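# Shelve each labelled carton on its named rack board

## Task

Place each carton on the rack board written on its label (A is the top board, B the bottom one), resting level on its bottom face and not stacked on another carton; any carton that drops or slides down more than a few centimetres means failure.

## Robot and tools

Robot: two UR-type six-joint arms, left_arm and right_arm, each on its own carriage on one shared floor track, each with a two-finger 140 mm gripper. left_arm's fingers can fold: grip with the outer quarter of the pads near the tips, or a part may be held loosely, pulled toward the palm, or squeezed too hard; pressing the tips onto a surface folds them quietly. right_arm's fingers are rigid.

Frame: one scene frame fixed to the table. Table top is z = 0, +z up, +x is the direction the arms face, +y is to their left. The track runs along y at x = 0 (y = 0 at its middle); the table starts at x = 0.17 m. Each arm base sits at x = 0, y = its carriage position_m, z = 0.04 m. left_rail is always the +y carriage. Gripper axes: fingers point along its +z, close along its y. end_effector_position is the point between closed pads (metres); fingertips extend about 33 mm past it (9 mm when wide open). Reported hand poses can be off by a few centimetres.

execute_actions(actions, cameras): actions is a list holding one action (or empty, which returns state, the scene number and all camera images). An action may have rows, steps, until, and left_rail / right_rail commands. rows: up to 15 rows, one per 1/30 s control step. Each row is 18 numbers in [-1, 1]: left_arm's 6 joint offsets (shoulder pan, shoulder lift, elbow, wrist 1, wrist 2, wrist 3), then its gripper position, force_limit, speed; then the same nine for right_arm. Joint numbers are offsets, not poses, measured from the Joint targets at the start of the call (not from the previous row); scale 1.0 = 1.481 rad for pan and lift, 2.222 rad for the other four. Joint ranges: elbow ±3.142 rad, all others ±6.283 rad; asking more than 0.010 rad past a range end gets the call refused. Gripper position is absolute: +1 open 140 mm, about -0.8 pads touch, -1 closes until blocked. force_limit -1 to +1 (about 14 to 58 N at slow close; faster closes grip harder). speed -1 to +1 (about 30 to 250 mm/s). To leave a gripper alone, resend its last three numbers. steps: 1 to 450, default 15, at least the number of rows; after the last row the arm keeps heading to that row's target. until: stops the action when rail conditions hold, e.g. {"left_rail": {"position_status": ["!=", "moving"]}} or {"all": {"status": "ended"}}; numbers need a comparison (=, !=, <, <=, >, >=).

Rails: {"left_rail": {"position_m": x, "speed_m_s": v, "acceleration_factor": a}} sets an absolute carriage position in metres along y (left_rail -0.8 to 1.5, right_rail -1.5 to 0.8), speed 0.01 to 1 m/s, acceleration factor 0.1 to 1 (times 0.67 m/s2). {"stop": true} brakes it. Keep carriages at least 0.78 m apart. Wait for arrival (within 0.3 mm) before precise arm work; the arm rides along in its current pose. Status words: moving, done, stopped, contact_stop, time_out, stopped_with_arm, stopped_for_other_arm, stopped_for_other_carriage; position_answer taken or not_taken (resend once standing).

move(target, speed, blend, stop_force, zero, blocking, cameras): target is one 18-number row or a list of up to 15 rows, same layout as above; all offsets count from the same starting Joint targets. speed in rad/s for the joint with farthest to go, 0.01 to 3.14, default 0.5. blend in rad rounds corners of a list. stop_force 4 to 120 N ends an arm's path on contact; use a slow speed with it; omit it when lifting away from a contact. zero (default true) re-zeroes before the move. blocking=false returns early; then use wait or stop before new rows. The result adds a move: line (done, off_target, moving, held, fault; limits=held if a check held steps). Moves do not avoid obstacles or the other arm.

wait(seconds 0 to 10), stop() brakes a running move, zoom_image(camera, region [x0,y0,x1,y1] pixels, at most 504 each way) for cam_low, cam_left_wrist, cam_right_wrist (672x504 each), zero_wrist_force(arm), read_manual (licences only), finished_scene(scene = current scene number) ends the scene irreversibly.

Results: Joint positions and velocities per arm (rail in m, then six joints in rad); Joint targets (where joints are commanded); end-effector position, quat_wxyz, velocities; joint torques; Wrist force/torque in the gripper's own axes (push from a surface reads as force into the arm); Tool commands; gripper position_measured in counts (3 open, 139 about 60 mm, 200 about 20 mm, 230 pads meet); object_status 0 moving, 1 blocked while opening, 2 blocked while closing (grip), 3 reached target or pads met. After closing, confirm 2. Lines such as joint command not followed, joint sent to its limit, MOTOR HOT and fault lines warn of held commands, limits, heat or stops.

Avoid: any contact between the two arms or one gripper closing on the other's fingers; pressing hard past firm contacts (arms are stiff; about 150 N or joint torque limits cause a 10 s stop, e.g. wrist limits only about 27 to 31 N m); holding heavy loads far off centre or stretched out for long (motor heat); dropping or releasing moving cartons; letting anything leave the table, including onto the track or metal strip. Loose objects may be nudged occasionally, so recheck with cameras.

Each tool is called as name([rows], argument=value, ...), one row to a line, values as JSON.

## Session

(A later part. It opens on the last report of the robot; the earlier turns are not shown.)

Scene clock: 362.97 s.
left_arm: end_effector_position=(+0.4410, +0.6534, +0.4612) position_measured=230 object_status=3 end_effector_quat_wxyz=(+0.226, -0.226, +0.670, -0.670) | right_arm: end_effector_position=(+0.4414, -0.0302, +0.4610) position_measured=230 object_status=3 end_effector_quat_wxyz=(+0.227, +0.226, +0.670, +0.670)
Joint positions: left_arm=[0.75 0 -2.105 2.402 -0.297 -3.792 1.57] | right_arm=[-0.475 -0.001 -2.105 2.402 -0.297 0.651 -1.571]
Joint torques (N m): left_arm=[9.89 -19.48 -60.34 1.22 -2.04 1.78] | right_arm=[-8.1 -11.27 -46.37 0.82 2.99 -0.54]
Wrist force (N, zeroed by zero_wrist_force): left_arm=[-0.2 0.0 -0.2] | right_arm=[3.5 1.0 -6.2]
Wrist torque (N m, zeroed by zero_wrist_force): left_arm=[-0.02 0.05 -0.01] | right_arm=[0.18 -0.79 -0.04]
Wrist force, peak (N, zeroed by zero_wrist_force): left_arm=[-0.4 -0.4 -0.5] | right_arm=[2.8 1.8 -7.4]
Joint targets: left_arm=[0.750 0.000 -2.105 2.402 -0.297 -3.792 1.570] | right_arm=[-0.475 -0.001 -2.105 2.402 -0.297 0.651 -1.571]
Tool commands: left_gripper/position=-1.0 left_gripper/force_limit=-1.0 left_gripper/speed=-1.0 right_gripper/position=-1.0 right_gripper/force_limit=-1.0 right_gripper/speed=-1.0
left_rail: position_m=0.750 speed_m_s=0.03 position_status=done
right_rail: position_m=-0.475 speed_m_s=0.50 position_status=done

move([
  [0,0,0,0,0,0,-1,-1,-1,0,0.2465,-0.0162,-0.1482,0,0,-1,-1,-1],
  [0,0,0,0,0,0,-1,-1,-1,0,0.3068,-0.0507,-0.1537,0,0,-1,-1,-1],
  [0,0,0,0,0,0,-1,-1,-1,0,0.3677,-0.0884,-0.1567,0,0,-1,-1,-1],
], speed=[0.4,0.12,0.12], blend=0.02, stop_force=50, cameras=["cam_low","cam_right_wrist"])

Scene clock: 375.63 s.
left_arm: end_effector_position=(+0.4410, +0.6534, +0.4612) position_measured=230 object_status=3 end_effector_quat_wxyz=(+0.226, -0.226, +0.670, -0.670) | right_arm: end_effector_position=(+0.6699, -0.0303, +0.3698) position_measured=230 object_status=3 end_effector_quat_wxyz=(+0.227, +0.226, +0.670, +0.670)
Joint positions: left_arm=[0.75 0 -2.105 2.402 -0.297 -3.792 1.57] | right_arm=[-0.475 -0.001 -1.56 2.205 -0.645 0.651 -1.571]
Joint torques (N m): left_arm=[-5.5 -21.01 -61.07 1.21 -1.82 2.29] | right_arm=[3.52 -23.58 -42.6 -5.31 2.85 -0.46]
Wrist force (N, zeroed by zero_wrist_force): left_arm=[-0.2 0.0 -0.2] | right_arm=[8.1 5.5 -10.4]
Wrist torque (N m, zeroed by zero_wrist_force): left_arm=[-0.04 0.06 0.00] | right_arm=[0.19 -0.68 -0.06]
Wrist force, peak (N, zeroed by zero_wrist_force): left_arm=[-0.7 -0.2 -0.1] | right_arm=[8.1 6.4 -10.3]
Joint targets: left_arm=[0.750 0.000 -2.105 2.402 -0.297 -3.792 1.570] | right_arm=[-0.475 -0.001 -1.560 2.205 -0.645 0.651 -1.571]
left_rail: position_m=0.750 speed_m_s=0.03 position_status=done
right_rail: position_m=-0.475 speed_m_s=0.50 position_status=done
move: done
camera_calibration:
cam_right_wrist: T_world_to_cam=[[0.00957921, -0.0233921, 0.99968, -0.36982], [0.567861, -0.822754, -0.0246935, -0.394426], [0.823069, 0.567916, 0.00540212, -0.36007], [0, 0, 0, 1]] pos_world=[0.523884, -0.128677, 0.361907]
Images, in order (width x height): cam_low 672x504, cam_right_wrist 672x504.

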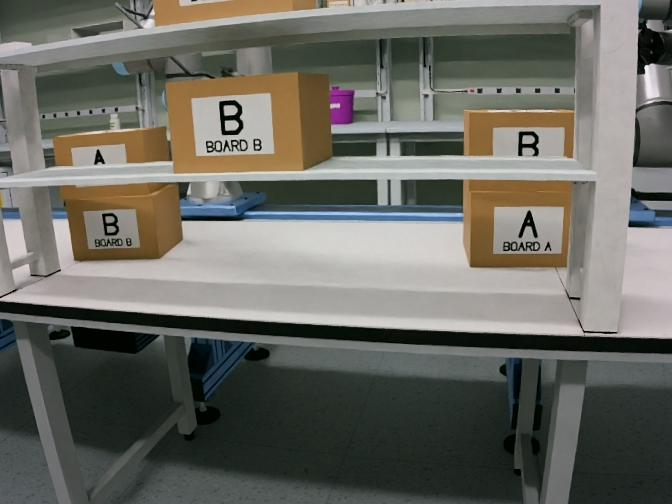

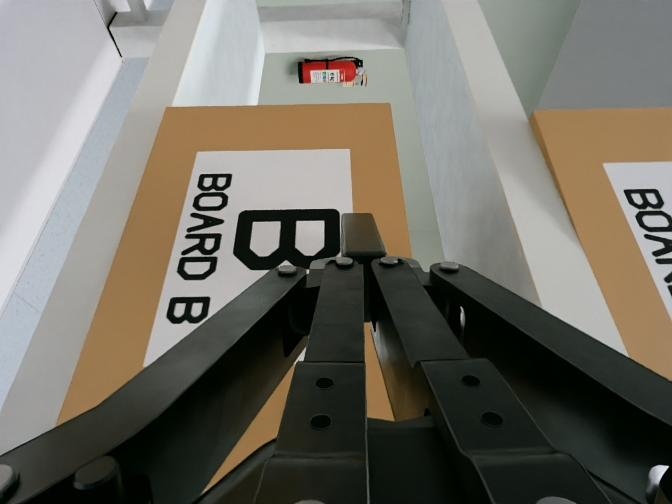

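Pushed, upright. Retract and return to right stack.

move([
  [0,0,0,0,0,0,-1,-1,-1,0,-0.1212,0.0722,0.0085,0,0,-1,-1,-1],
  [0,0,0,0,0,0,-1,-1,-1,0,-0.3677,0.0884,0.1567,0,0,-1,-1,-1],
], speed=0.6, blend=0.02)

execute_actions([
  {"right_rail":{"position_m":-0.15},"steps":90,"until":{"right_rail":{"position_status":["!=","moving"]}}},
])

move([
  [0,0.0731,0.0643,-0.1130,0,0,-1,-1,-1,0,0.0731,0.0643,-0.1130,0,0,-1,-1,-1],
  [0,0.1805,0.1084,-0.2287,0,0,-1,-1,-1,0,0.1805,0.1084,-0.2287,0,0,-1,-1,-1],
], speed=0.35, blend=0.02, stop_force=30)

zero_wrist_force(arm="left_arm")

zero_wrist_force(arm="right_arm")

execute_actions([
  {"left_rail":{"position_m":0.72,"speed_m_s":0.03},"right_rail":{"position_m":-0.117,"speed_m_s":0.03},"steps":90,"until":{"all":{"status":"ended"}}},
])

Scene clock: 385.93 s.
left_arm: end_effector_position=(+0.4410, +0.6534, +0.4612) position_measured=230 object_status=3 end_effector_quat_wxyz=(+0.226, -0.226, +0.670, -0.670) | right_arm: end_effector_position=(+0.4415, -0.0302, +0.4610) position_measured=230 object_status=3 end_effector_quat_wxyz=(+0.227, +0.226, +0.670, +0.670)
Joint positions: left_arm=[0.75 0 -2.105 2.402 -0.297 -3.792 1.57] | right_arm=[-0.475 -0.001 -2.104 2.402 -0.297 0.651 -1.571]
Joint torques (N m): left_arm=[-12.03 -19.06 -59.53 1.04 -1.39 2.11] | right_arm=[5.85 -9.46 -32.98 1.16 2.2 -0.47]
Wrist force (N, zeroed by zero_wrist_force): left_arm=[-0.1 -0.2 -0.3] | right_arm=[3.5 1.1 -6.3]
Wrist torque (N m, zeroed by zero_wrist_force): left_arm=[-0.06 0.02 0.00] | right_arm=[0.20 -0.77 -0.03]
Wrist force, peak (N, zeroed by zero_wrist_force): left_arm=[-0.6 -0.2 -0.3] | right_arm=[8.5 6.4 -10.2]
Joint targets: left_arm=[0.750 0.000 -2.105 2.402 -0.297 -3.792 1.570] | right_arm=[-0.475 -0.001 -2.105 2.402 -0.297 0.651 -1.571]
left_rail: position_m=0.750 speed_m_s=0.03 position_status=done
right_rail: position_m=-0.475 speed_m_s=0.50 position_status=done
move: done

Scene clock: 387.60 s.
left_arm: end_effector_position=(+0.4410, +0.6534, +0.4612) position_measured=230 object_status=3 end_effector_quat_wxyz=(+0.226, -0.226, +0.670, -0.670) | right_arm: end_effector_position=(+0.4414, +0.2948, +0.4610) position_measured=230 object_status=3 end_effector_quat_wxyz=(+0.227, +0.226, +0.670, +0.670)
Joint positions: left_arm=[0.75 0 -2.105 2.402 -0.297 -3.792 1.57] | right_arm=[-0.15 -0.001 -2.105 2.402 -0.297 0.651 -1.571]
Joint torques (N m): left_arm=[-11.25 -19.63 -59.77 1.19 -1.55 2.02] | right_arm=[2.33 -10.61 -36.43 0.87 2.32 -0.39]
Wrist force (N, zeroed by zero_wrist_force): left_arm=[-0.3 0.0 -0.2] | right_arm=[3.3 1.3 -5.7]
Wrist torque (N m, zeroed by zero_wrist_force): left_arm=[-0.03 0.07 0.00] | right_arm=[0.24 -0.74 -0.03]
Wrist force, peak (N, zeroed by zero_wrist_force): left_arm=[-0.5 -0.6 -0.3] | right_arm=[2.7 1.6 -7.3]
Joint targets: left_arm=[0.750 0.000 -2.105 2.402 -0.297 -3.792 1.570] | right_arm=[-0.150 -0.001 -2.105 2.402 -0.297 0.651 -1.571]
Tool commands: left_gripper/position=-1.0 left_gripper/force_limit=-1.0 left_gripper/speed=-1.0 right_gripper/position=-1.0 right_gripper/force_limit=-1.0 right_gripper/speed=-1.0
left_rail: position_m=0.750 speed_m_s=0.03 position_status=done
right_rail: position_m=-0.150 speed_m_s=0.50 position_status=done

Scene clock: 390.17 s.
left_arm: end_effector_position=(+0.4410, +0.6534, +0.2800) position_measured=230 object_status=3 end_effector_quat_wxyz=(+0.226, -0.226, +0.670, -0.670) | right_arm: end_effector_position=(+0.4414, +0.2948, +0.2798) position_measured=230 object_status=3 end_effector_quat_wxyz=(+0.227, +0.226, +0.670, +0.670)
Joint positions: left_arm=[0.75 0 -1.838 2.642 -0.805 -3.792 1.57] | right_arm=[-0.15 -0.001 -1.837 2.642 -0.805 0.651 -1.571]
Joint torques (N m): left_arm=[-10.8 9.35 -24.48 -4.87 -1.56 2.05] | right_arm=[-5.61 4.87 -21.48 -5.62 1.69 -0.61]
Wrist force (N, zeroed by zero_wrist_force): left_arm=[-0.3 -0.2 0.0] | right_arm=[3.4 1.3 -6.1]
Wrist torque (N m, zeroed by zero_wrist_force): left_arm=[-0.06 0.08 0.00] | right_arm=[0.30 -0.75 0.01]
Wrist force, peak (N, zeroed by zero_wrist_force): left_arm=[-0.1 -2.5 -0.5] | right_arm=[3.8 2.8 -6.1]
Joint targets: left_arm=[0.750 0.000 -1.838 2.642 -0.805 -3.792 1.570] | right_arm=[-0.150 -0.001 -1.837 2.642 -0.805 0.651 -1.571]
left_rail: position_m=0.750 speed_m_s=0.03 position_status=done
right_rail: position_m=-0.150 speed_m_s=0.50 position_status=done
move: done

Wrist force sensor zeroed.

Wrist force sensor zeroed.

Scene clock: 391.60 s.
left_arm: end_effector_position=(+0.4411, +0.6234, +0.2800) position_measured=230 object_status=3 end_effector_quat_wxyz=(+0.226, -0.226, +0.670, -0.670) | right_arm: end_effector_position=(+0.4414, +0.3277, +0.2798) position_measured=230 object_status=3 end_effector_quat_wxyz=(+0.227, +0.226, +0.670, +0.670)
Joint positions: left_arm=[0.72 0 -1.838 2.643 -0.805 -3.792 1.57] | right_arm=[-0.117 -0.001 -1.837 2.642 -0.805 0.651 -1.571]
Joint torques (N m): left_arm=[-9.86 10.99 -28.25 -2.84 3.33 1.99] | right_arm=[1.92 2.6 -28.41 -4.22 -3.96 -0.41]
Wrist force (N, zeroed by zero_wrist_force): left_arm=[-16.4 -1.3 -23.5] | right_arm=[-19.7 2.0 -28.0]
Wrist torque (N m, zeroed by zero_wrist_force): left_arm=[0.11 -0.43 -0.02] | right_arm=[0.04 -0.20 0.00]
Wrist force, peak (N, zeroed by zero_wrist_force): left_arm=[-16.4 -1.3 -23.5] | right_arm=[-19.9 1.0 -28.1]
Joint targets: left_arm=[0.720 0.000 -1.838 2.642 -0.805 -3.792 1.570] | right_arm=[-0.117 -0.001 -1.837 2.642 -0.805 0.651 -1.571]
Tool commands: left_gripper/position=-1.0 left_gripper/force_limit=-1.0 left_gripper/speed=-1.0 right_gripper/position=-1.0 right_gripper/force_limit=-1.0 right_gripper/speed=-1.0
left_rail: position_m=0.720 speed_m_s=0.03 position_status=done
right_rail: position_m=-0.117 speed_m_s=0.03 position_status=done

execute_actions([
  {"right_rail":{"position_m":-0.114},"steps":30},
])

move([
  [0,-0.1074,-0.0441,0.1157,0,0,-1,-1,-1,0,-0.1074,-0.0441,0.1157,0,0,-1,-1,-1],
  [0,-0.1384,-0.0649,0.1571,0,0,-1,-1,-1,0,-0.1384,-0.0649,0.1571,0,0,-1,-1,-1],
], speed=0.2, blend=0.02, cameras=["cam_low"])

Scene clock: 399.80 s.
left_arm: end_effector_position=(+0.4410, +0.6234, +0.2800) position_measured=230 object_status=3 end_effector_quat_wxyz=(+0.226, -0.226, +0.670, -0.670) | right_arm: end_effector_position=(+0.4414, +0.3308, +0.2798) position_measured=230 object_status=3 end_effector_quat_wxyz=(+0.227, +0.226, +0.670, +0.670)
Joint positions: left_arm=[0.72 0.001 -1.838 2.642 -0.805 -3.792 1.57] | right_arm=[-0.114 -0.001 -1.837 2.642 -0.805 0.651 -1.571]
Joint torques (N m): left_arm=[-42.4 1.7 -47.33 0.16 8.93 2.12] | right_arm=[24.75 -9.58 -31.94 0.75 -11.32 -0.42]
Wrist force (N, zeroed by zero_wrist_force): left_arm=[-43.4 -2.6 -59.4] | right_arm=[-48.9 3.1 -63.9]
Wrist torque (N m, zeroed by zero_wrist_force): left_arm=[0.11 -1.05 -0.04] | right_arm=[0.01 -0.59 0.02]
Wrist force, peak (N, zeroed by zero_wrist_force): left_arm=[-43.6 -3.3 -59.6] | right_arm=[-49.2 2.7 -64.1]
Joint targets: left_arm=[0.720 0.000 -1.838 2.642 -0.805 -3.792 1.570] | right_arm=[-0.114 -0.001 -1.837 2.642 -0.805 0.651 -1.571]
Tool commands: left_gripper/position=-1.0 left_gripper/force_limit=-1.0 left_gripper/speed=-1.0 right_gripper/position=-1.0 right_gripper/force_limit=-1.0 right_gripper/speed=-1.0
left_rail: position_m=0.720 speed_m_s=0.03 position_status=done
right_rail: position_m=-0.114 speed_m_s=0.03 position_status=done

Scene clock: 402.03 s.
left_arm: end_effector_position=(+0.4412, +0.6234, +0.3951) position_measured=230 object_status=3 end_effector_quat_wxyz=(+0.226, -0.226, +0.670, -0.670) | right_arm: end_effector_position=(+0.4415, +0.3308, +0.3949) position_measured=230 object_status=3 end_effector_quat_wxyz=(+0.227, +0.226, +0.670, +0.670)
Joint positions: left_arm=[0.72 0 -2.042 2.498 -0.457 -3.792 1.57] | right_arm=[-0.114 -0.001 -2.042 2.498 -0.456 0.651 -1.571]
Joint torques (N m): left_arm=[-48.77 -25.84 -62.54 -0.66 9.45 2.21] | right_arm=[24.89 -17.44 -51.69 0.37 -11.2 -0.41]
Wrist force (N, zeroed by zero_wrist_force): left_arm=[-45.0 8.8 -58.2] | right_arm=[-47.5 -9.1 -57.0]
Wrist torque (N m, zeroed by zero_wrist_force): left_arm=[-0.24 -1.12 0.03] | right_arm=[0.27 -0.62 -0.08]
Wrist force, peak (N, zeroed by zero_wrist_force): left_arm=[-45.3 9.6 -58.6] | right_arm=[-49.1 3.6 -63.5]
Joint targets: left_arm=[0.720 0.000 -2.043 2.498 -0.456 -3.792 1.570] | right_arm=[-0.114 -0.001 -2.042 2.498 -0.456 0.651 -1.571]
left_rail: position_m=0.720 speed_m_s=0.03 position_status=done
right_rail: position_m=-0.114 speed_m_s=0.03 position_status=done
move: done
Images, in order (width x height): cam_low 672x504.

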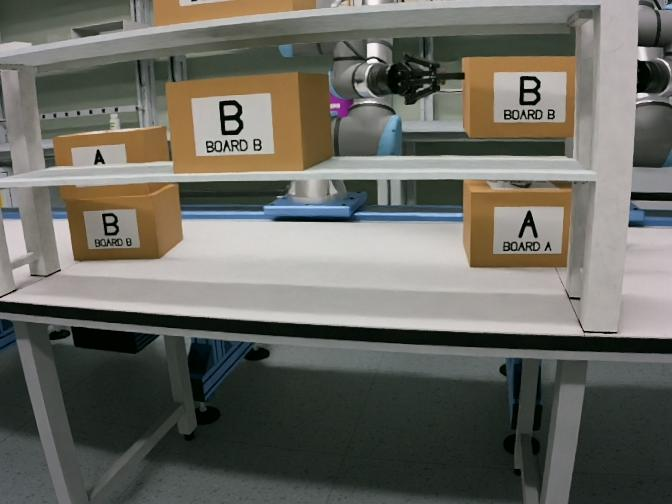

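execute_actions([
  {"left_rail":{"position_m":0.625,"speed_m_s":0.05,"acceleration_factor":0.1},"right_rail":{"position_m":-0.209,"speed_m_s":0.05,"acceleration_factor":0.1},"steps":120,"until":{"all":{"status":"ended"}}},
])

move([
  [0,0.1954,-0.0787,-0.0513,0,0,-1,-1,-1,0,0.1954,-0.0787,-0.0513,0,0,-1,-1,-1],
  [0,0.2764,-0.1242,-0.0598,0,0,-1,-1,-1,0,0.2764,-0.1242,-0.0598,0,0,-1,-1,-1],
  [0,0.3506,-0.1735,-0.0602,0,0,-1,-1,-1,0,0.3506,-0.1735,-0.0602,0,0,-1,-1,-1],
], speed=0.12, blend=0.02, stop_force=45, cameras=["cam_low","cam_left_wrist"])

move(target=[0,0.0220,0.0136,-0.0282,0,0,-1,-1,-1,0,0.0220,0.0136,-0.0282,0,0,-1,-1,-1], speed=0.03, stop_force=15)

Scene clock: 417.77 s.
left_arm: end_effector_position=(+0.4412, +0.5284, +0.3952) position_measured=230 object_status=3 end_effector_quat_wxyz=(+0.226, -0.226, +0.670, -0.670) | right_arm: end_effector_position=(+0.4415, +0.2358, +0.3950) position_measured=230 object_status=3 end_effector_quat_wxyz=(+0.227, +0.226, +0.670, +0.670)
Joint positions: left_arm=[0.625 0 -2.043 2.498 -0.456 -3.792 1.57] | right_arm=[-0.209 -0.001 -2.042 2.498 -0.456 0.651 -1.571]
Joint torques (N m): left_arm=[-41.81 -27.39 -62.7 -0.67 9.53 1.53] | right_arm=[24.05 -17.94 -52.14 -0.37 -11.12 -0.48]
Wrist force (N, zeroed by zero_wrist_force): left_arm=[-45.9 8.2 -58.6] | right_arm=[-47.9 -8.2 -57.5]
Wrist torque (N m, zeroed by zero_wrist_force): left_arm=[-0.23 -1.10 0.03] | right_arm=[0.31 -0.65 -0.06]
Wrist force, peak (N, zeroed by zero_wrist_force): left_arm=[-46.0 8.1 -59.4] | right_arm=[-48.2 -9.2 -57.8]
Joint targets: left_arm=[0.625 0.000 -2.043 2.498 -0.456 -3.792 1.570] | right_arm=[-0.209 -0.001 -2.042 2.498 -0.456 0.651 -1.571]
Tool commands: left_gripper/position=-1.0 left_gripper/force_limit=-1.0 left_gripper/speed=-1.0 right_gripper/position=-1.0 right_gripper/force_limit=-1.0 right_gripper/speed=-1.0
left_rail: position_m=0.625 speed_m_s=0.05 position_status=done
right_rail: position_m=-0.209 speed_m_s=0.05 position_status=done

Scene clock: 423.27 s.
left_arm: end_effector_position=(+0.7011, +0.5284, +0.3956) position_measured=230 object_status=3 end_effector_quat_wxyz=(+0.226, -0.226, +0.670, -0.670) | right_arm: end_effector_position=(+0.7110, +0.2356, +0.3949) position_measured=230 object_status=3 end_effector_quat_wxyz=(+0.227, +0.226, +0.670, +0.670)
Joint positions: left_arm=[0.625 0 -1.539 2.128 -0.59 -3.792 1.57] | right_arm=[-0.209 -0.001 -1.523 2.113 -0.59 0.651 -1.571]
Joint torques (N m): left_arm=[-17.61 -75.87 -43.84 -7.39 9.46 1.95] | right_arm=[53.44 -38.37 -48.64 -4.78 -10.58 -0.41]
Wrist force (N, zeroed by zero_wrist_force): left_arm=[-21.3 13.8 -32.3] | right_arm=[-39.1 -9.5 -42.9]
Wrist torque (N m, zeroed by zero_wrist_force): left_arm=[-0.22 -0.63 0.00] | right_arm=[0.20 -0.64 -0.05]
Wrist force, peak (N, zeroed by zero_wrist_force): left_arm=[6.9 -9.3 -127.7] | right_arm=[-55.1 -8.3 -59.1]
Joint targets: left_arm=[0.625 0.000 -1.539 2.128 -0.590 -3.792 1.570] | right_arm=[-0.209 -0.001 -1.523 2.113 -0.590 0.651 -1.571]
left_rail: position_m=0.625 speed_m_s=0.05 position_status=done
right_rail: position_m=-0.209 speed_m_s=0.05 position_status=done
move: contact (left_arm); left_arm: the elbow is farthest, 0.016 rad from its target
camera_calibration:
cam_left_wrist: T_world_to_cam=[[-0.00916778, 0.0155265, -0.999837, 0.402743], [0.543612, 0.839298, 0.00804894, -0.831627], [0.839287, -0.54345, -0.0161349, -0.112109], [0, 0, 0, 1]] pos_world=[0.549866, 0.630804, 0.407563]
Images, in order (width x height): cam_low 672x504, cam_left_wrist 672x504.

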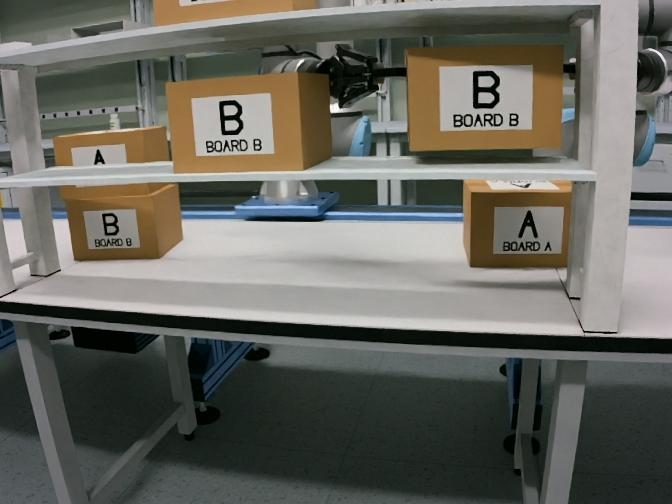

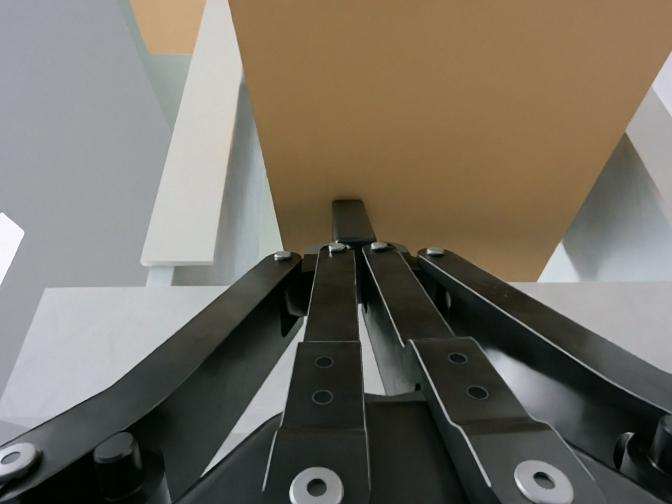

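Scene clock: 426.23 s.
left_arm: end_effector_position=(+0.7011, +0.5285, +0.3949) position_measured=230 object_status=3 end_effector_quat_wxyz=(+0.226, -0.226, +0.670, -0.670) | right_arm: end_effector_position=(+0.7100, +0.2357, +0.3644) position_measured=230 object_status=3 end_effector_quat_wxyz=(+0.226, +0.226, +0.670, +0.670)
Joint positions: left_arm=[0.625 0 -1.538 2.129 -0.592 -3.792 1.57] | right_arm=[-0.209 0 -1.49 2.143 -0.652 0.651 -1.571]
Joint torques (N m): left_arm=[-31.21 -66.02 -55.3 -1.38 1.41 1.83] | right_arm=[22.5 -40.73 -30.98 -8.07 -11.07 -0.43]
Wrist force (N, zeroed by zero_wrist_force): left_arm=[-12.9 1.8 -20.7] | right_arm=[-19.9 -8.0 -23.3]
Wrist torque (N m, zeroed by zero_wrist_force): left_arm=[-0.28 -0.43 0.22] | right_arm=[0.11 -0.38 -0.03]
Wrist force, peak (N, zeroed by zero_wrist_force): left_arm=[-14.7 -10.0 -38.8] | right_arm=[-40.2 -8.4 -43.9]
Joint targets: left_arm=[0.625 0.000 -1.538 2.129 -0.592 -3.792 1.570] | right_arm=[-0.209 -0.001 -1.490 2.143 -0.652 0.651 -1.571]
left_rail: position_m=0.625 speed_m_s=0.05 position_status=done
right_rail: position_m=-0.209 speed_m_s=0.05 position_status=done
move: contact (left_arm); left_arm: the wrist 1 is farthest, 0.061 rad from its target

wait(seconds=0, cameras=["all"])

Scene clock: 429.13 s.
left_arm: end_effector_position=(+0.7011, +0.5285, +0.3949) position_measured=230 object_status=3 end_effector_quat_wxyz=(+0.226, -0.226, +0.670, -0.670) | right_arm: end_effector_position=(+0.7100, +0.2357, +0.3644) position_measured=230 object_status=3 end_effector_quat_wxyz=(+0.226, +0.226, +0.670, +0.670)
Joint positions: left_arm=[0.625 0 -1.538 2.129 -0.592 -3.792 1.57] | right_arm=[-0.209 -0.001 -1.49 2.143 -0.652 0.651 -1.571]
Joint torques (N m): left_arm=[-34.11 -65.02 -52.94 -3.38 1.25 2.29] | right_arm=[8.41 -39.68 -31.5 -7.99 -11.27 -0.27]
Wrist force (N, zeroed by zero_wrist_force): left_arm=[-13.6 1.6 -21.4] | right_arm=[-20.5 -8.3 -23.7]
Wrist torque (N m, zeroed by zero_wrist_force): left_arm=[-0.33 -0.44 0.23] | right_arm=[0.04 -0.30 -0.02]
Wrist force, peak (N, zeroed by zero_wrist_force): left_arm=[-13.8 2.5 -21.5] | right_arm=[-20.6 -9.1 -24.1]
Joint targets: left_arm=[0.625 0.000 -1.538 2.129 -0.592 -3.792 1.570] | right_arm=[-0.209 -0.001 -1.490 2.143 -0.652 0.651 -1.571]
Tool commands: left_gripper/position=-1.0 left_gripper/force_limit=-1.0 left_gripper/speed=-1.0 right_gripper/position=-1.0 right_gripper/force_limit=-1.0 right_gripper/speed=-1.0
left_rail: position_m=0.625 speed_m_s=0.05 position_status=done
right_rail: position_m=-0.209 speed_m_s=0.05 position_status=done
camera_calibration:
cam_left_wrist: T_world_to_cam=[[-0.00863878, 0.0154268, -0.999844, 0.401717], [0.543611, 0.839296, 0.00825277, -0.831732], [0.839293, -0.543455, -0.0156367, -0.112186], [0, 0, 0, 1]] pos_world=[0.549766, 0.630904, 0.406764]
cam_right_wrist: T_world_to_cam=[[0.00971838, -0.0234169, 0.999679, -0.358658], [0.567857, -0.822754, -0.0247929, -0.198441], [0.82307, 0.567916, 0.0053016, -0.544077], [0, 0, 0, 1]] pos_world=[0.563985, 0.137323, 0.356507]

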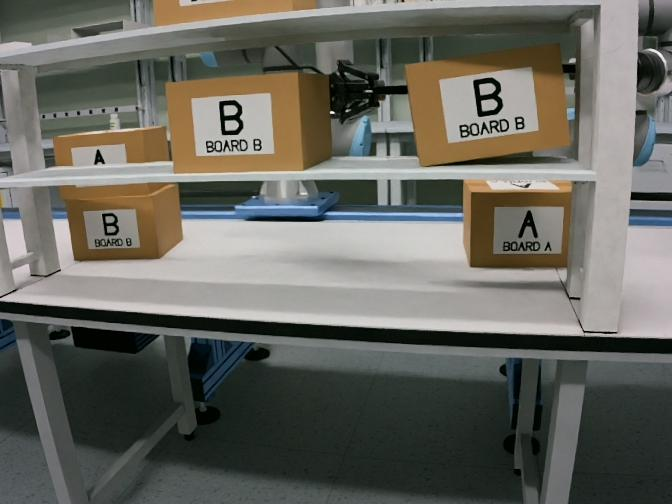

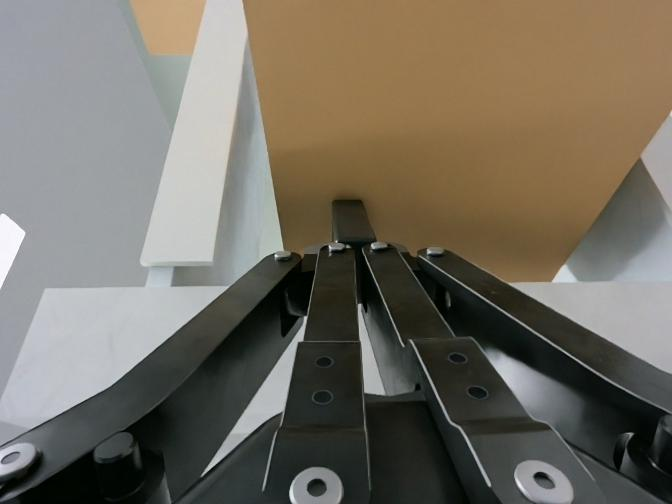

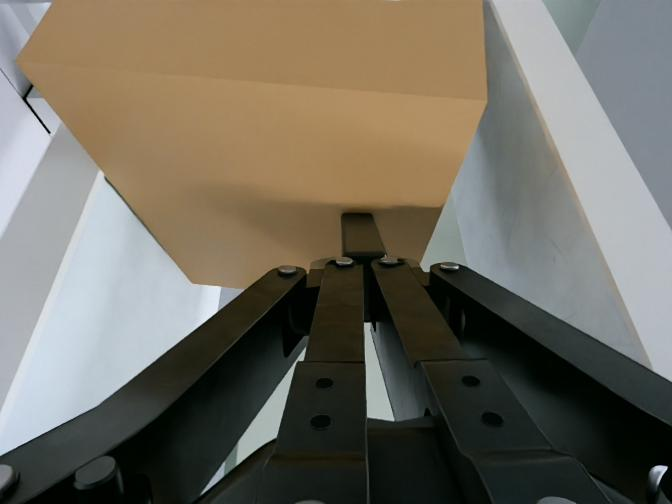

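move(target=[0,-0.0047,0.0037,0,0,0,-1,-1,-1,0,0,0,0,0,0,-1,-1,-1], speed=0.03)

move(target=[0,0.0225,0.0138,-0.0287,0,0,-1,-1,-1,0,0,0,0,0,0,-1,-1,-1], speed=0.03, stop_force=22, cameras=["cam_low"])

Scene clock: 437.40 s.
left_arm: end_effector_position=(+0.6963, +0.5285, +0.3942) position_measured=230 object_status=3 end_effector_quat_wxyz=(+0.226, -0.226, +0.670, -0.670) | right_arm: end_effector_position=(+0.7100, +0.2357, +0.3644) position_measured=230 object_status=3 end_effector_quat_wxyz=(+0.226, +0.226, +0.670, +0.670)
Joint positions: left_arm=[0.625 0 -1.545 2.137 -0.592 -3.792 1.57] | right_arm=[-0.209 -0.001 -1.49 2.143 -0.652 0.651 -1.571]
Joint torques (N m): left_arm=[-32.48 -70.36 -38.82 -3.34 2.46 1.95] | right_arm=[8.16 -41.81 -31.24 -8.22 -10.98 -0.24]
Wrist force (N, zeroed by zero_wrist_force): left_arm=[-15.3 7.4 -22.2] | right_arm=[-18.3 -9.3 -19.8]
Wrist torque (N m, zeroed by zero_wrist_force): left_arm=[-0.17 -0.36 0.16] | right_arm=[0.07 -0.36 -0.03]
Wrist force, peak (N, zeroed by zero_wrist_force): left_arm=[-16.9 7.2 -23.9] | right_arm=[-20.5 -8.9 -24.3]
Joint targets: left_arm=[0.625 0.000 -1.545 2.137 -0.592 -3.792 1.570] | right_arm=[-0.209 -0.001 -1.490 2.143 -0.652 0.651 -1.571]
left_rail: position_m=0.625 speed_m_s=0.05 position_status=done
right_rail: position_m=-0.209 speed_m_s=0.05 position_status=done
move: done

Scene clock: 440.23 s.
left_arm: end_effector_position=(+0.6953, +0.5285, +0.3641) position_measured=230 object_status=3 end_effector_quat_wxyz=(+0.226, -0.226, +0.670, -0.670) | right_arm: end_effector_position=(+0.7100, +0.2356, +0.3644) position_measured=230 object_status=3 end_effector_quat_wxyz=(+0.227, +0.226, +0.670, +0.670)
Joint positions: left_arm=[0.625 0 -1.512 2.168 -0.655 -3.792 1.57] | right_arm=[-0.209 -0.001 -1.49 2.143 -0.653 0.651 -1.571]
Joint torques (N m): left_arm=[-33.57 -50.31 -43.52 1.57 6.41 1.61] | right_arm=[32.08 -40.87 -31.66 0.7 -10.94 -0.36]
Wrist force (N, zeroed by zero_wrist_force): left_arm=[-27.0 -17.5 -48.6] | right_arm=[-31.9 8.9 -32.0]
Wrist torque (N m, zeroed by zero_wrist_force): left_arm=[0.53 -0.55 -0.17] | right_arm=[-0.29 -0.56 0.08]
Wrist force, peak (N, zeroed by zero_wrist_force): left_arm=[-27.2 -17.6 -48.6] | right_arm=[-32.2 5.7 -34.0]
Joint targets: left_arm=[0.625 0.000 -1.512 2.167 -0.655 -3.792 1.570] | right_arm=[-0.209 -0.001 -1.490 2.143 -0.652 0.651 -1.571]
left_rail: position_m=0.625 speed_m_s=0.05 position_status=done
right_rail: position_m=-0.209 speed_m_s=0.05 position_status=done
move: contact (left_arm)
Images, in order (width x height): cam_low 672x504.

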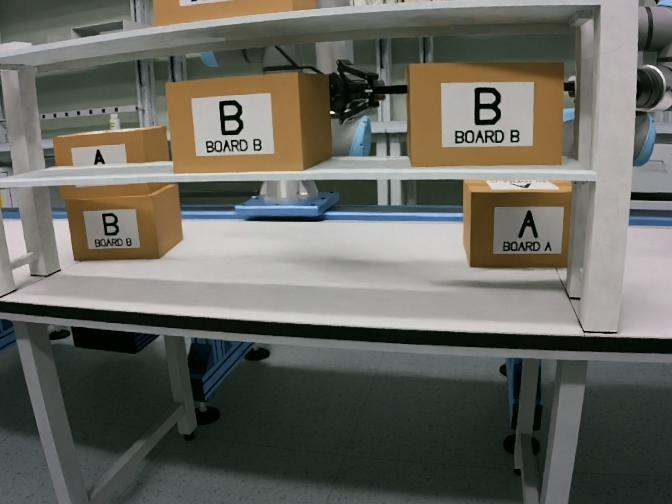

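execute_actions([
  {"left_rail":{"position_m":0.632},"right_rail":{"position_m":-0.224},"steps":90,"until":{"all":{"status":"ended"}}},
], cameras=["cam_low"])

Scene clock: 444.47 s.
left_arm: end_effector_position=(+0.6954, +0.5354, +0.3643) position_measured=230 object_status=3 end_effector_quat_wxyz=(+0.226, -0.226, +0.670, -0.670) | right_arm: end_effector_position=(+0.7100, +0.2207, +0.3644) position_measured=230 object_status=3 end_effector_quat_wxyz=(+0.226, +0.226, +0.670, +0.670)
Joint positions: left_arm=[0.632 0 -1.512 2.167 -0.655 -3.792 1.57] | right_arm=[-0.224 -0.001 -1.49 2.143 -0.652 0.651 -1.571]
Joint torques (N m): left_arm=[11.86 -55.23 -38.77 -2.04 -1.85 1.82] | right_arm=[-14.46 -42.76 -31.92 -1.49 3.01 -0.36]
Wrist force (N, zeroed by zero_wrist_force): left_arm=[0.2 0.3 -0.2] | right_arm=[2.7 -4.0 0.4]
Wrist torque (N m, zeroed by zero_wrist_force): left_arm=[0.05 -0.03 0.01] | right_arm=[-0.91 -0.66 0.00]
Wrist force, peak (N, zeroed by zero_wrist_force): left_arm=[-26.9 -17.1 -48.8] | right_arm=[-32.3 8.1 -32.9]
Joint targets: left_arm=[0.632 0.000 -1.512 2.167 -0.655 -3.792 1.570] | right_arm=[-0.224 -0.001 -1.490 2.143 -0.652 0.651 -1.571]
Tool commands: left_gripper/position=-1.0 left_gripper/force_limit=-1.0 left_gripper/speed=-1.0 right_gripper/position=-1.0 right_gripper/force_limit=-1.0 right_gripper/speed=-1.0
left_rail: position_m=0.632 speed_m_s=0.05 position_status=done
right_rail: position_m=-0.224 speed_m_s=0.05 position_status=done
Images, in order (width x height): cam_low 672x504.

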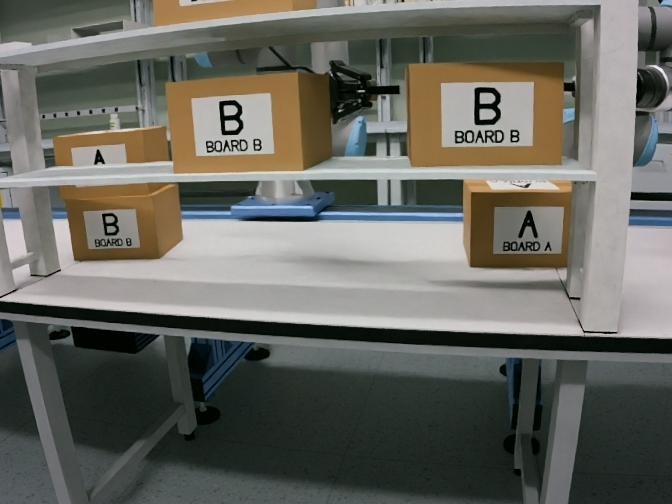

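move([
  [0,-0.0937,0.0550,0.0074,0,0,-1,-1,-1,0,-0.1085,0.0658,0.0060,0,0,-1,-1,-1],
  [0,-0.3916,0.1035,0.1575,0,0,-1,-1,-1,0,-0.4065,0.1143,0.1562,0,0,-1,-1,-1],
], speed=0.5, blend=0.02)

execute_actions([
  {"right_rail":{"position_m":-1.13,"speed_m_s":0.6,"acceleration_factor":1},"left_rail":{"position_m":0.5075,"speed_m_s":0.4,"acceleration_factor":1},"steps":120,"until":{"all":{"status":"ended"}}},
])

move([
  [0,0.2880,0.0086,-0.2006,0,0,-1,-1,-1,0,0,0,0,0,0,-1,-1,-1],
  [0,0.4028,-0.0667,-0.2017,0,0,-1,-1,-1,0,0,0,0,0,0,-1,-1,-1],
], speed=[0.4,0.12], blend=0.02, stop_force=50, cameras=["cam_low","cam_left_wrist"])

Scene clock: 456.60 s.
left_arm: end_effector_position=(+0.4463, +0.5354, +0.4604) position_measured=230 object_status=3 end_effector_quat_wxyz=(+0.226, -0.226, +0.670, -0.670) | right_arm: end_effector_position=(+0.4468, +0.2208, +0.4609) position_measured=230 object_status=3 end_effector_quat_wxyz=(+0.227, +0.226, +0.670, +0.670)
Joint positions: left_arm=[0.632 0 -2.092 2.397 -0.305 -3.792 1.57] | right_arm=[-0.224 -0.001 -2.092 2.397 -0.306 0.651 -1.571]
Joint torques (N m): left_arm=[10.68 -17.76 -38.59 1.71 -1.96 1.67] | right_arm=[8.1 -10.14 -33.31 1.75 2.89 -0.52]
Wrist force (N, zeroed by zero_wrist_force): left_arm=[0.1 0.3 -0.1] | right_arm=[2.6 -3.7 0.3]
Wrist torque (N m, zeroed by zero_wrist_force): left_arm=[0.05 -0.01 -0.01] | right_arm=[-0.88 -0.57 -0.05]
Wrist force, peak (N, zeroed by zero_wrist_force): left_arm=[1.8 -0.5 -1.4] | right_arm=[3.4 -5.4 -0.5]
Joint targets: left_arm=[0.632 0.000 -2.092 2.397 -0.305 -3.792 1.570] | right_arm=[-0.224 -0.001 -2.092 2.397 -0.305 0.651 -1.571]
left_rail: position_m=0.632 speed_m_s=0.05 position_status=done
right_rail: position_m=-0.224 speed_m_s=0.05 position_status=done
move: done

Scene clock: 459.30 s.
left_arm: end_effector_position=(+0.4462, +0.4109, +0.4605) position_measured=230 object_status=3 end_effector_quat_wxyz=(+0.226, -0.226, +0.670, -0.670) | right_arm: end_effector_position=(+0.4467, -0.6852, +0.4609) position_measured=230 object_status=3 end_effector_quat_wxyz=(+0.227, +0.226, +0.670, +0.670)
Joint positions: left_arm=[0.508 0 -2.092 2.397 -0.305 -3.792 1.57] | right_arm=[-1.13 -0.001 -2.092 2.397 -0.305 0.651 -1.571]
Joint torques (N m): left_arm=[10.11 -21.05 -45.73 0.96 -1.76 2.12] | right_arm=[9.13 -11.85 -37.96 0.11 2.83 -0.31]
Wrist force (N, zeroed by zero_wrist_force): left_arm=[0.1 0.1 -0.4] | right_arm=[2.6 -3.7 0.3]
Wrist torque (N m, zeroed by zero_wrist_force): left_arm=[-0.01 -0.01 0.00] | right_arm=[-0.86 -0.58 -0.04]
Wrist force, peak (N, zeroed by zero_wrist_force): left_arm=[-1.3 0.0 -2.1] | right_arm=[3.8 -4.0 1.3]
Joint targets: left_arm=[0.508 0.000 -2.092 2.397 -0.305 -3.792 1.570] | right_arm=[-1.130 -0.001 -2.092 2.397 -0.305 0.651 -1.571]
Tool commands: left_gripper/position=-1.0 left_gripper/force_limit=-1.0 left_gripper/speed=-1.0 right_gripper/position=-1.0 right_gripper/force_limit=-1.0 right_gripper/speed=-1.0
left_rail: position_m=0.508 speed_m_s=0.40 position_status=done
right_rail: position_m=-1.130 speed_m_s=0.60 position_status=done

Scene clock: 462.90 s.
left_arm: end_effector_position=(+0.6691, +0.4109, +0.3208) position_measured=230 object_status=3 end_effector_quat_wxyz=(+0.226, -0.226, +0.670, -0.670) | right_arm: end_effector_position=(+0.4467, -0.6852, +0.4609) position_measured=230 object_status=3 end_effector_quat_wxyz=(+0.227, +0.226, +0.670, +0.670)
Joint positions: left_arm=[0.507 0 -1.496 2.249 -0.753 -3.792 1.57] | right_arm=[-1.13 -0.001 -2.092 2.397 -0.305 0.651 -1.571]
Joint torques (N m): left_arm=[11.03 -17.89 -49.05 -4.6 -1.64 1.62] | right_arm=[8.65 -8.5 -45.85 -1.66 2.77 -0.38]
Wrist force (N, zeroed by zero_wrist_force): left_arm=[4.0 -3.6 -3.6] | right_arm=[2.8 -3.9 0.4]
Wrist torque (N m, zeroed by zero_wrist_force): left_arm=[0.12 0.16 0.05] | right_arm=[-0.93 -0.62 -0.04]
Wrist force, peak (N, zeroed by zero_wrist_force): left_arm=[10.2 -1.2 -6.6] | right_arm=[3.1 -3.9 0.2]
Joint targets: left_arm=[0.508 0.000 -1.496 2.249 -0.753 -3.792 1.570] | right_arm=[-1.130 -0.001 -2.092 2.397 -0.305 0.651 -1.571]
left_rail: position_m=0.507 position_m_goal=0.508 speed_m_s=0.40 position_status=done
right_rail: position_m=-1.130 speed_m_s=0.60 position_status=done
move: done
camera_calibration:
cam_left_wrist: T_world_to_cam=[[-0.00980411, 0.0154576, -0.999832, 0.329948], [0.543609, 0.839304, 0.00764528, -0.71488], [0.839282, -0.543443, -0.0166315, -0.150149], [0, 0, 0, 1]] pos_world=[0.517867, 0.513304, 0.332861]
Images, in order (width x height): cam_low 672x504, cam_left_wrist 672x504.

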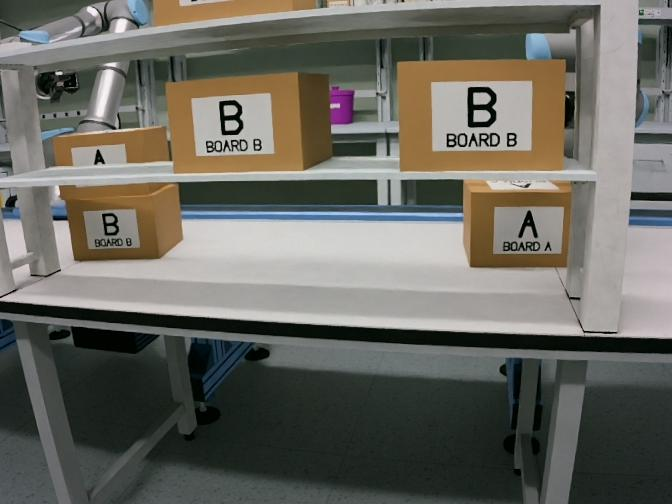

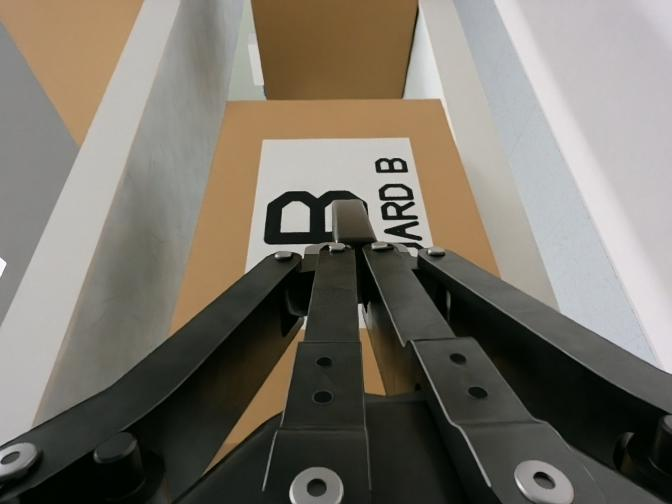

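move([
  [0,-0.1148,0.0753,0.0011,0,0,-1,-1,-1,0,0,0,0,0,0,-1,-1,-1],
  [0,-0.4028,0.0667,0.2017,0,0,-1,-1,-1,0,0,0,0,0,0,-1,-1,-1],
], speed=0.6, blend=0.02)

execute_actions([
  {"left_rail":{"position_m":-0.225,"speed_m_s":0.5},"steps":120,"until":{"all":{"status":"ended"}}},
])

move([
  [0,0.0422,-0.0546,0.0264,0,0,-1,-1,-1,0,0.0422,-0.0546,0.0264,0,0,-1,-1,-1],
  [0,0.1214,0.0281,-0.109,0,0,-1,-1,-1,0,0.1214,0.0281,-0.109,0,0,-1,-1,-1],
  [0,0.2430,0.0789,-0.2408,0,0,-1,-1,-1,0,0.2430,0.0789,-0.2408,0,0,-1,-1,-1],
], speed=0.3, blend=0.02, stop_force=30, cameras=["cam_left_wrist","cam_right_wrist"])

zero_wrist_force(arm="left_arm")

zero_wrist_force(arm="right_arm")

execute_actions([
  {"left_rail":{"position_m":-0.258,"speed_m_s":0.03},"right_rail":{"position_m":-1.096,"speed_m_s":0.03},"steps":90,"until":{"all":{"status":"ended"}}},
], cameras=["cam_left_wrist","cam_right_wrist"])

Scene clock: 485.87 s.
left_arm: end_effector_position=(+0.4463, +0.4109, +0.4604) position_measured=230 object_status=3 end_effector_quat_wxyz=(+0.226, -0.226, +0.670, -0.670) | right_arm: end_effector_position=(+0.4467, -0.6852, +0.4609) position_measured=230 object_status=3 end_effector_quat_wxyz=(+0.227, +0.226, +0.670, +0.670)
Joint positions: left_arm=[0.508 0 -2.092 2.397 -0.305 -3.792 1.57] | right_arm=[-1.13 -0.001 -2.092 2.397 -0.305 0.651 -1.571]
Joint torques (N m): left_arm=[9.8 -22.43 -60.31 0.94 -1.45 2.11] | right_arm=[9.72 -5.84 -47.76 -4.08 2.82 -0.2]
Wrist force (N, zeroed by zero_wrist_force): left_arm=[0.3 0.0 -0.2] | right_arm=[2.9 -4.0 0.1]
Wrist torque (N m, zeroed by zero_wrist_force): left_arm=[0.00 -0.07 -0.01] | right_arm=[-0.94 -0.64 -0.05]
Wrist force, peak (N, zeroed by zero_wrist_force): left_arm=[4.4 -4.0 -4.0] | right_arm=[3.2 -4.0 0.2]
Joint targets: left_arm=[0.508 0.000 -2.092 2.397 -0.305 -3.792 1.570] | right_arm=[-1.130 -0.001 -2.092 2.397 -0.305 0.651 -1.571]
left_rail: position_m=0.508 speed_m_s=0.40 position_status=done
right_rail: position_m=-1.130 speed_m_s=0.60 position_status=done
move: done

Scene clock: 488.37 s.
left_arm: end_effector_position=(+0.4462, -0.3216, +0.4605) position_measured=230 object_status=3 end_effector_quat_wxyz=(+0.226, -0.226, +0.670, -0.670) | right_arm: end_effector_position=(+0.4467, -0.6852, +0.4609) position_measured=230 object_status=3 end_effector_quat_wxyz=(+0.227, +0.226, +0.670, +0.670)
Joint positions: left_arm=[-0.225 0 -2.092 2.397 -0.305 -3.792 1.57] | right_arm=[-1.13 -0.001 -2.092 2.397 -0.305 0.651 -1.571]
Joint torques (N m): left_arm=[8.59 -19.83 -55.6 0.16 -1.48 1.77] | right_arm=[10.19 -3.76 -48.12 -4.33 2.54 -0.3]
Wrist force (N, zeroed by zero_wrist_force): left_arm=[-0.1 0.1 -0.2] | right_arm=[2.7 -3.7 0.3]
Wrist torque (N m, zeroed by zero_wrist_force): left_arm=[0.03 0.03 0.00] | right_arm=[-0.89 -0.61 -0.04]
Wrist force, peak (N, zeroed by zero_wrist_force): left_arm=[-1.0 0.4 -2.0] | right_arm=[3.1 -3.9 0.5]
Joint targets: left_arm=[-0.225 0.000 -2.092 2.397 -0.305 -3.792 1.570] | right_arm=[-1.130 -0.001 -2.092 2.397 -0.305 0.651 -1.571]
Tool commands: left_gripper/position=-1.0 left_gripper/force_limit=-1.0 left_gripper/speed=-1.0 right_gripper/position=-1.0 right_gripper/force_limit=-1.0 right_gripper/speed=-1.0
left_rail: position_m=-0.225 speed_m_s=0.50 position_status=done
right_rail: position_m=-1.130 speed_m_s=0.60 position_status=done

Scene clock: 491.87 s.
left_arm: end_effector_position=(+0.4891, -0.3216, +0.2798) position_measured=230 object_status=3 end_effector_quat_wxyz=(+0.226, -0.226, +0.670, -0.670) | right_arm: end_effector_position=(+0.4897, -0.6852, +0.2802) position_measured=230 object_status=3 end_effector_quat_wxyz=(+0.227, +0.226, +0.670, +0.670)
Joint positions: left_arm=[-0.225 0 -1.732 2.573 -0.84 -3.792 1.57] | right_arm=[-1.13 -0.001 -1.733 2.572 -0.84 0.651 -1.571]
Joint torques (N m): left_arm=[5.66 3.97 -23.66 -4.68 -1.09 1.74] | right_arm=[9.78 -5.18 -21.67 -5.78 2.35 -0.47]
Wrist force (N, zeroed by zero_wrist_force): left_arm=[0.1 0.2 0.1] | right_arm=[2.4 -4.0 0.3]
Wrist torque (N m, zeroed by zero_wrist_force): left_arm=[0.06 -0.02 -0.01] | right_arm=[-0.92 -0.53 -0.02]
Wrist force, peak (N, zeroed by zero_wrist_force): left_arm=[-0.7 -2.6 0.6] | right_arm=[3.7 -5.3 -0.3]
Joint targets: left_arm=[-0.225 0.000 -1.732 2.573 -0.840 -3.792 1.570] | right_arm=[-1.130 -0.001 -1.733 2.572 -0.840 0.651 -1.571]
left_rail: position_m=-0.225 speed_m_s=0.50 position_status=done
right_rail: position_m=-1.130 speed_m_s=0.60 position_status=done
move: done
camera_calibration:
cam_left_wrist: T_world_to_cam=[[-0.00966611, 0.0154882, -0.999833, 0.298474], [0.54361, 0.839302, 0.007746, -0.00195674], [0.839283, -0.543444, -0.0165323, -0.397861], [0, 0, 0, 1]] pos_world=[0.337867, -0.219196, 0.291862]
cam_right_wrist: T_world_to_cam=[[0.00880066, -0.0233244, 0.999689, -0.293427], [0.567882, -0.822754, -0.0241955, -0.833276], [0.823063, 0.567919, 0.00600471, 0.1605], [0, 0, 0, 1]] pos_world=[0.343683, -0.783577, 0.272211]
Images, in order (width x height): cam_left_wrist 672x504, cam_right_wrist 672x504.

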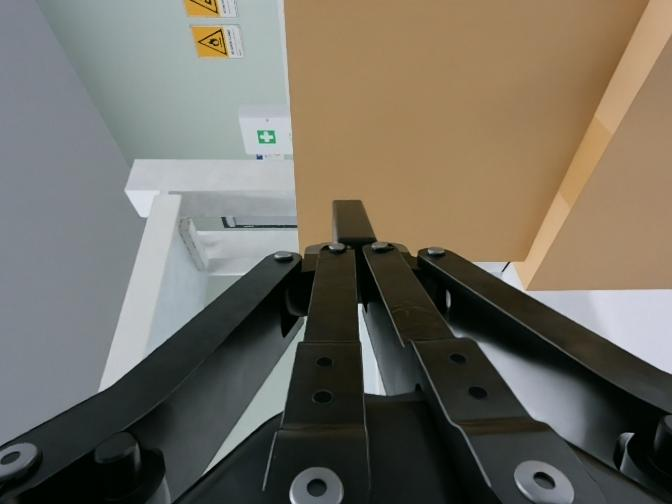

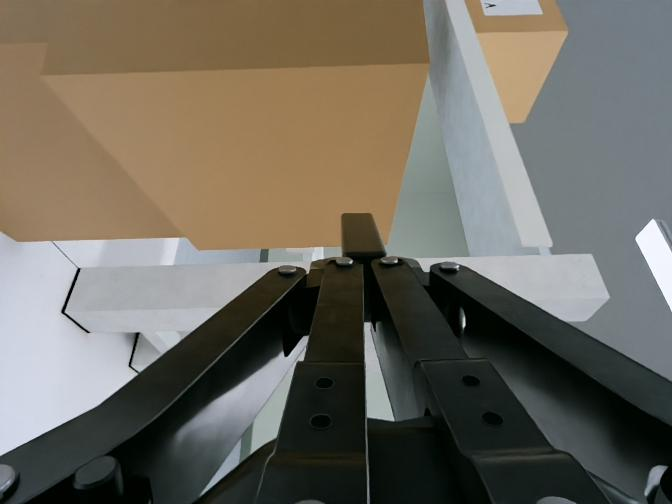

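Wrist force sensor zeroed.

Wrist force sensor zeroed.

Scene clock: 493.30 s.
left_arm: end_effector_position=(+0.4891, -0.3546, +0.2798) position_measured=230 object_status=3 end_effector_quat_wxyz=(+0.226, -0.226, +0.670, -0.670) | right_arm: end_effector_position=(+0.4897, -0.6512, +0.2802) position_measured=230 object_status=3 end_effector_quat_wxyz=(+0.227, +0.226, +0.670, +0.670)
Joint positions: left_arm=[-0.258 0 -1.732 2.573 -0.84 -3.792 1.57] | right_arm=[-1.096 -0.001 -1.733 2.572 -0.84 0.651 -1.571]
Joint torques (N m): left_arm=[6.39 3.2 -28.34 -4.25 -1.42 1.78] | right_arm=[9.35 -4.65 -20.98 -5.7 2.4 -0.2]
Wrist force (N, zeroed by zero_wrist_force): left_arm=[-1.2 -1.4 -4.8] | right_arm=[0.4 0.3 -0.1]
Wrist torque (N m, zeroed by zero_wrist_force): left_arm=[0.06 -0.03 -0.02] | right_arm=[0.07 -0.08 0.00]
Wrist force, peak (N, zeroed by zero_wrist_force): left_arm=[-1.7 -1.5 -5.1] | right_arm=[-0.9 0.0 -1.4]
Joint targets: left_arm=[-0.258 0.000 -1.732 2.573 -0.840 -3.792 1.570] | right_arm=[-1.096 -0.001 -1.733 2.572 -0.840 0.651 -1.571]
Tool commands: left_gripper/position=-1.0 left_gripper/force_limit=-1.0 left_gripper/speed=-1.0 right_gripper/position=-1.0 right_gripper/force_limit=-1.0 right_gripper/speed=-1.0
left_rail: position_m=-0.258 speed_m_s=0.03 position_status=done
right_rail: position_m=-1.096 speed_m_s=0.03 position_status=done
camera_calibration:
cam_left_wrist: T_world_to_cam=[[-0.00971978, 0.0154039, -0.999834, 0.298982], [0.543608, 0.839304, 0.00764608, 0.0257704], [0.839283, -0.543444, -0.0165315, -0.415795], [0, 0, 0, 1]] pos_world=[0.337867, -0.252196, 0.291862]
cam_right_wrist: T_world_to_cam=[[0.00880066, -0.0233244, 0.999689, -0.292634], [0.567882, -0.822754, -0.0241955, -0.805303], [0.823063, 0.567919, 0.00600471, 0.141191], [0, 0, 0, 1]] pos_world=[0.343683, -0.749577, 0.272211]
Images, in order (width x height): cam_left_wrist 672x504, cam_right_wrist 672x504.

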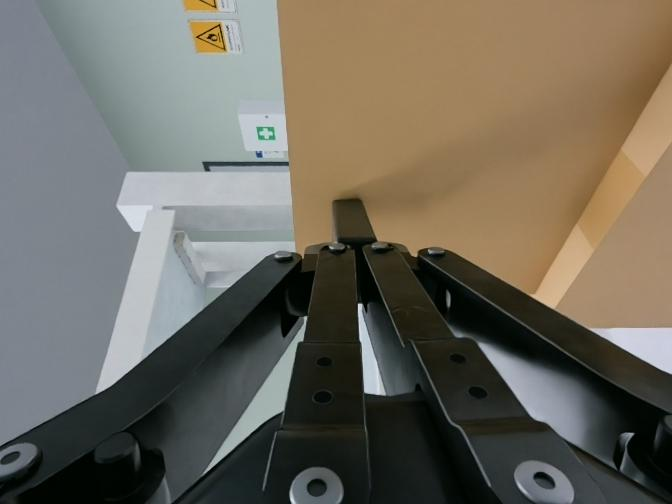

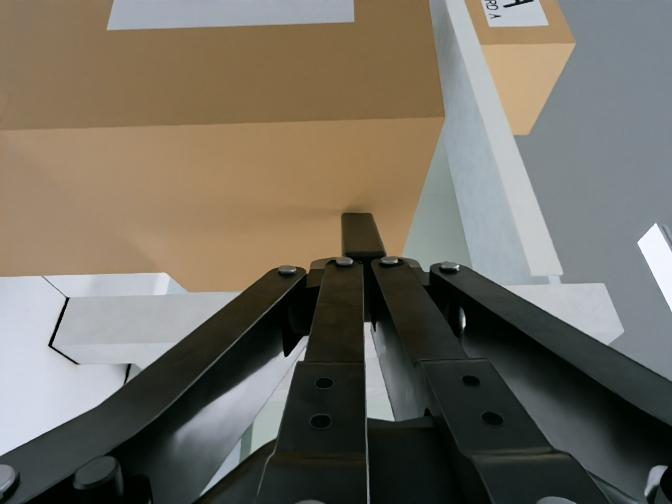

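execute_actions([
  {"right_rail":{"position_m":-1.090},"steps":40,"until":{"right_rail":{"position_status":["!=","moving"]}}},
])

execute_actions([
  {"right_rail":{"position_m":-1.087},"steps":40,"until":{"right_rail":{"position_status":["!=","moving"]}}},
])

Scene clock: 499.50 s.
left_arm: end_effector_position=(+0.4891, -0.3545, +0.2798) position_measured=230 object_status=3 end_effector_quat_wxyz=(+0.226, -0.226, +0.670, -0.670) | right_arm: end_effector_position=(+0.4898, -0.6453, +0.2802) position_measured=230 object_status=3 end_effector_quat_wxyz=(+0.227, +0.226, +0.670, +0.670)
Joint positions: left_arm=[-0.258 0.001 -1.732 2.573 -0.84 -3.793 1.57] | right_arm=[-1.09 -0.001 -1.733 2.572 -0.84 0.651 -1.571]
Joint torques (N m): left_arm=[-16.86 0.92 -44.3 -0.35 9.76 1.47] | right_arm=[10.68 -6.6 -23.07 -2.67 -10.22 -0.18]
Wrist force (N, zeroed by zero_wrist_force): left_arm=[-27.8 -3.9 -39.9] | right_arm=[-32.7 8.9 -46.2]
Wrist torque (N m, zeroed by zero_wrist_force): left_arm=[0.13 -0.70 -0.05] | right_arm=[-0.19 -0.34 0.09]
Wrist force, peak (N, zeroed by zero_wrist_force): left_arm=[-27.8 -3.9 -39.9] | right_arm=[-32.7 8.9 -46.2]
Joint targets: left_arm=[-0.258 0.000 -1.732 2.573 -0.840 -3.792 1.570] | right_arm=[-1.090 -0.001 -1.733 2.572 -0.840 0.651 -1.571]
Tool commands: left_gripper/position=-1.0 left_gripper/force_limit=-1.0 left_gripper/speed=-1.0 right_gripper/position=-1.0 right_gripper/force_limit=-1.0 right_gripper/speed=-1.0
left_rail: position_m=-0.258 speed_m_s=0.03 position_status=done
right_rail: position_m=-1.090 speed_m_s=0.03 position_status=done

Scene clock: 499.93 s.
left_arm: end_effector_position=(+0.4892, -0.3545, +0.2798) position_measured=230 object_status=3 end_effector_quat_wxyz=(+0.226, -0.226, +0.670, -0.670) | right_arm: end_effector_position=(+0.4898, -0.6424, +0.2802) position_measured=230 object_status=3 end_effector_quat_wxyz=(+0.227, +0.226, +0.670, +0.670)
Joint positions: left_arm=[-0.258 0.001 -1.732 2.573 -0.84 -3.793 1.57] | right_arm=[-1.087 -0.001 -1.733 2.572 -0.84 0.651 -1.571]
Joint torques (N m): left_arm=[-48 2.31 -44.24 0.02 20.87 1.5] | right_arm=[46.84 -5.34 -22.95 -0.89 -22.61 -0.23]
Wrist force (N, zeroed by zero_wrist_force): left_arm=[-55.8 -4.8 -76.3] | right_arm=[-62.0 9.3 -82.4]
Wrist torque (N m, zeroed by zero_wrist_force): left_arm=[0.13 -1.29 -0.07] | right_arm=[-0.23 -0.75 0.10]
Wrist force, peak (N, zeroed by zero_wrist_force): left_arm=[-55.8 -4.8 -76.3] | right_arm=[-62.0 9.3 -82.4]
Joint targets: left_arm=[-0.258 0.000 -1.732 2.573 -0.840 -3.792 1.570] | right_arm=[-1.087 -0.001 -1.733 2.572 -0.840 0.651 -1.571]
Tool commands: left_gripper/position=-1.0 left_gripper/force_limit=-1.0 left_gripper/speed=-1.0 right_gripper/position=-1.0 right_gripper/force_limit=-1.0 right_gripper/speed=-1.0
left_rail: position_m=-0.258 speed_m_s=0.03 position_status=done
right_rail: position_m=-1.087 speed_m_s=0.03 position_status=done

move([
  [0,-0.1216,-0.0507,0.1318,0,0,-1,-1,-1,0,-0.1216,-0.0507,0.1318,0,0,-1,-1,-1],
  [0,-0.2008,-0.1334,0.2672,0,0,-1,-1,-1,0,-0.2008,-0.1334,0.2672,0,0,-1,-1,-1],
  [0,-0.2221,-0.2288,0.3769,0,0,-1,-1,-1,0,-0.2221,-0.2288,0.3769,0,0,-1,-1,-1],
], speed=0.2, blend=0.02, cameras=["cam_low"])

Scene clock: 509.87 s.
left_arm: end_effector_position=(+0.4892, -0.3546, +0.6395) position_measured=230 object_status=3 end_effector_quat_wxyz=(+0.226, -0.226, +0.670, -0.670) | right_arm: end_effector_position=(+0.4896, -0.6422, +0.6399) position_measured=230 object_status=3 end_effector_quat_wxyz=(+0.227, +0.226, +0.670, +0.670)
Joint positions: left_arm=[-0.258 0 -2.061 2.065 -0.003 -3.792 1.57] | right_arm=[-1.087 -0.001 -2.061 2.064 -0.003 0.651 -1.571]
Joint torques (N m): left_arm=[-57.66 -29.04 -68.59 -0.09 28.88 1.33] | right_arm=[35.77 -23.02 -58.34 0.24 -30.87 -0.17]
Wrist force (N, zeroed by zero_wrist_force): left_arm=[-58.4 6.9 -75.5] | right_arm=[-61.1 -8.0 -73.6]
Wrist torque (N m, zeroed by zero_wrist_force): left_arm=[-0.30 -1.50 0.06] | right_arm=[0.28 -0.89 -0.08]
Wrist force, peak (N, zeroed by zero_wrist_force): left_arm=[-60.5 7.3 -77.9] | right_arm=[-64.5 9.4 -83.8]
Joint targets: left_arm=[-0.258 0.000 -2.061 2.064 -0.003 -3.792 1.570] | right_arm=[-1.087 -0.001 -2.062 2.064 -0.003 0.651 -1.571]
left_rail: position_m=-0.258 speed_m_s=0.03 position_status=done
right_rail: position_m=-1.087 speed_m_s=0.03 position_status=done
move: done
Images, in order (width x height): cam_low 672x504.

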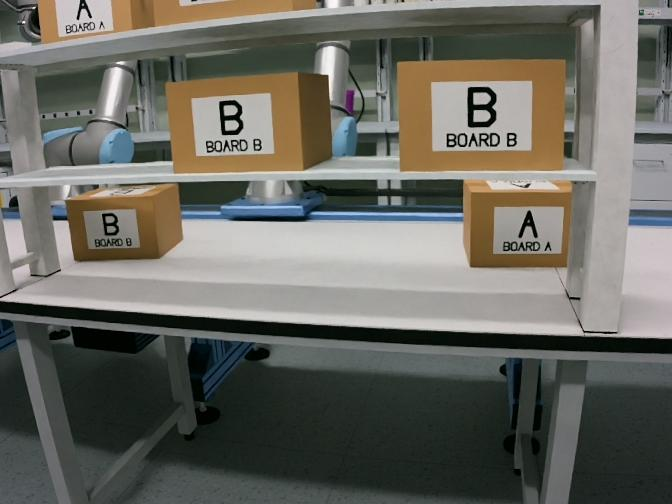

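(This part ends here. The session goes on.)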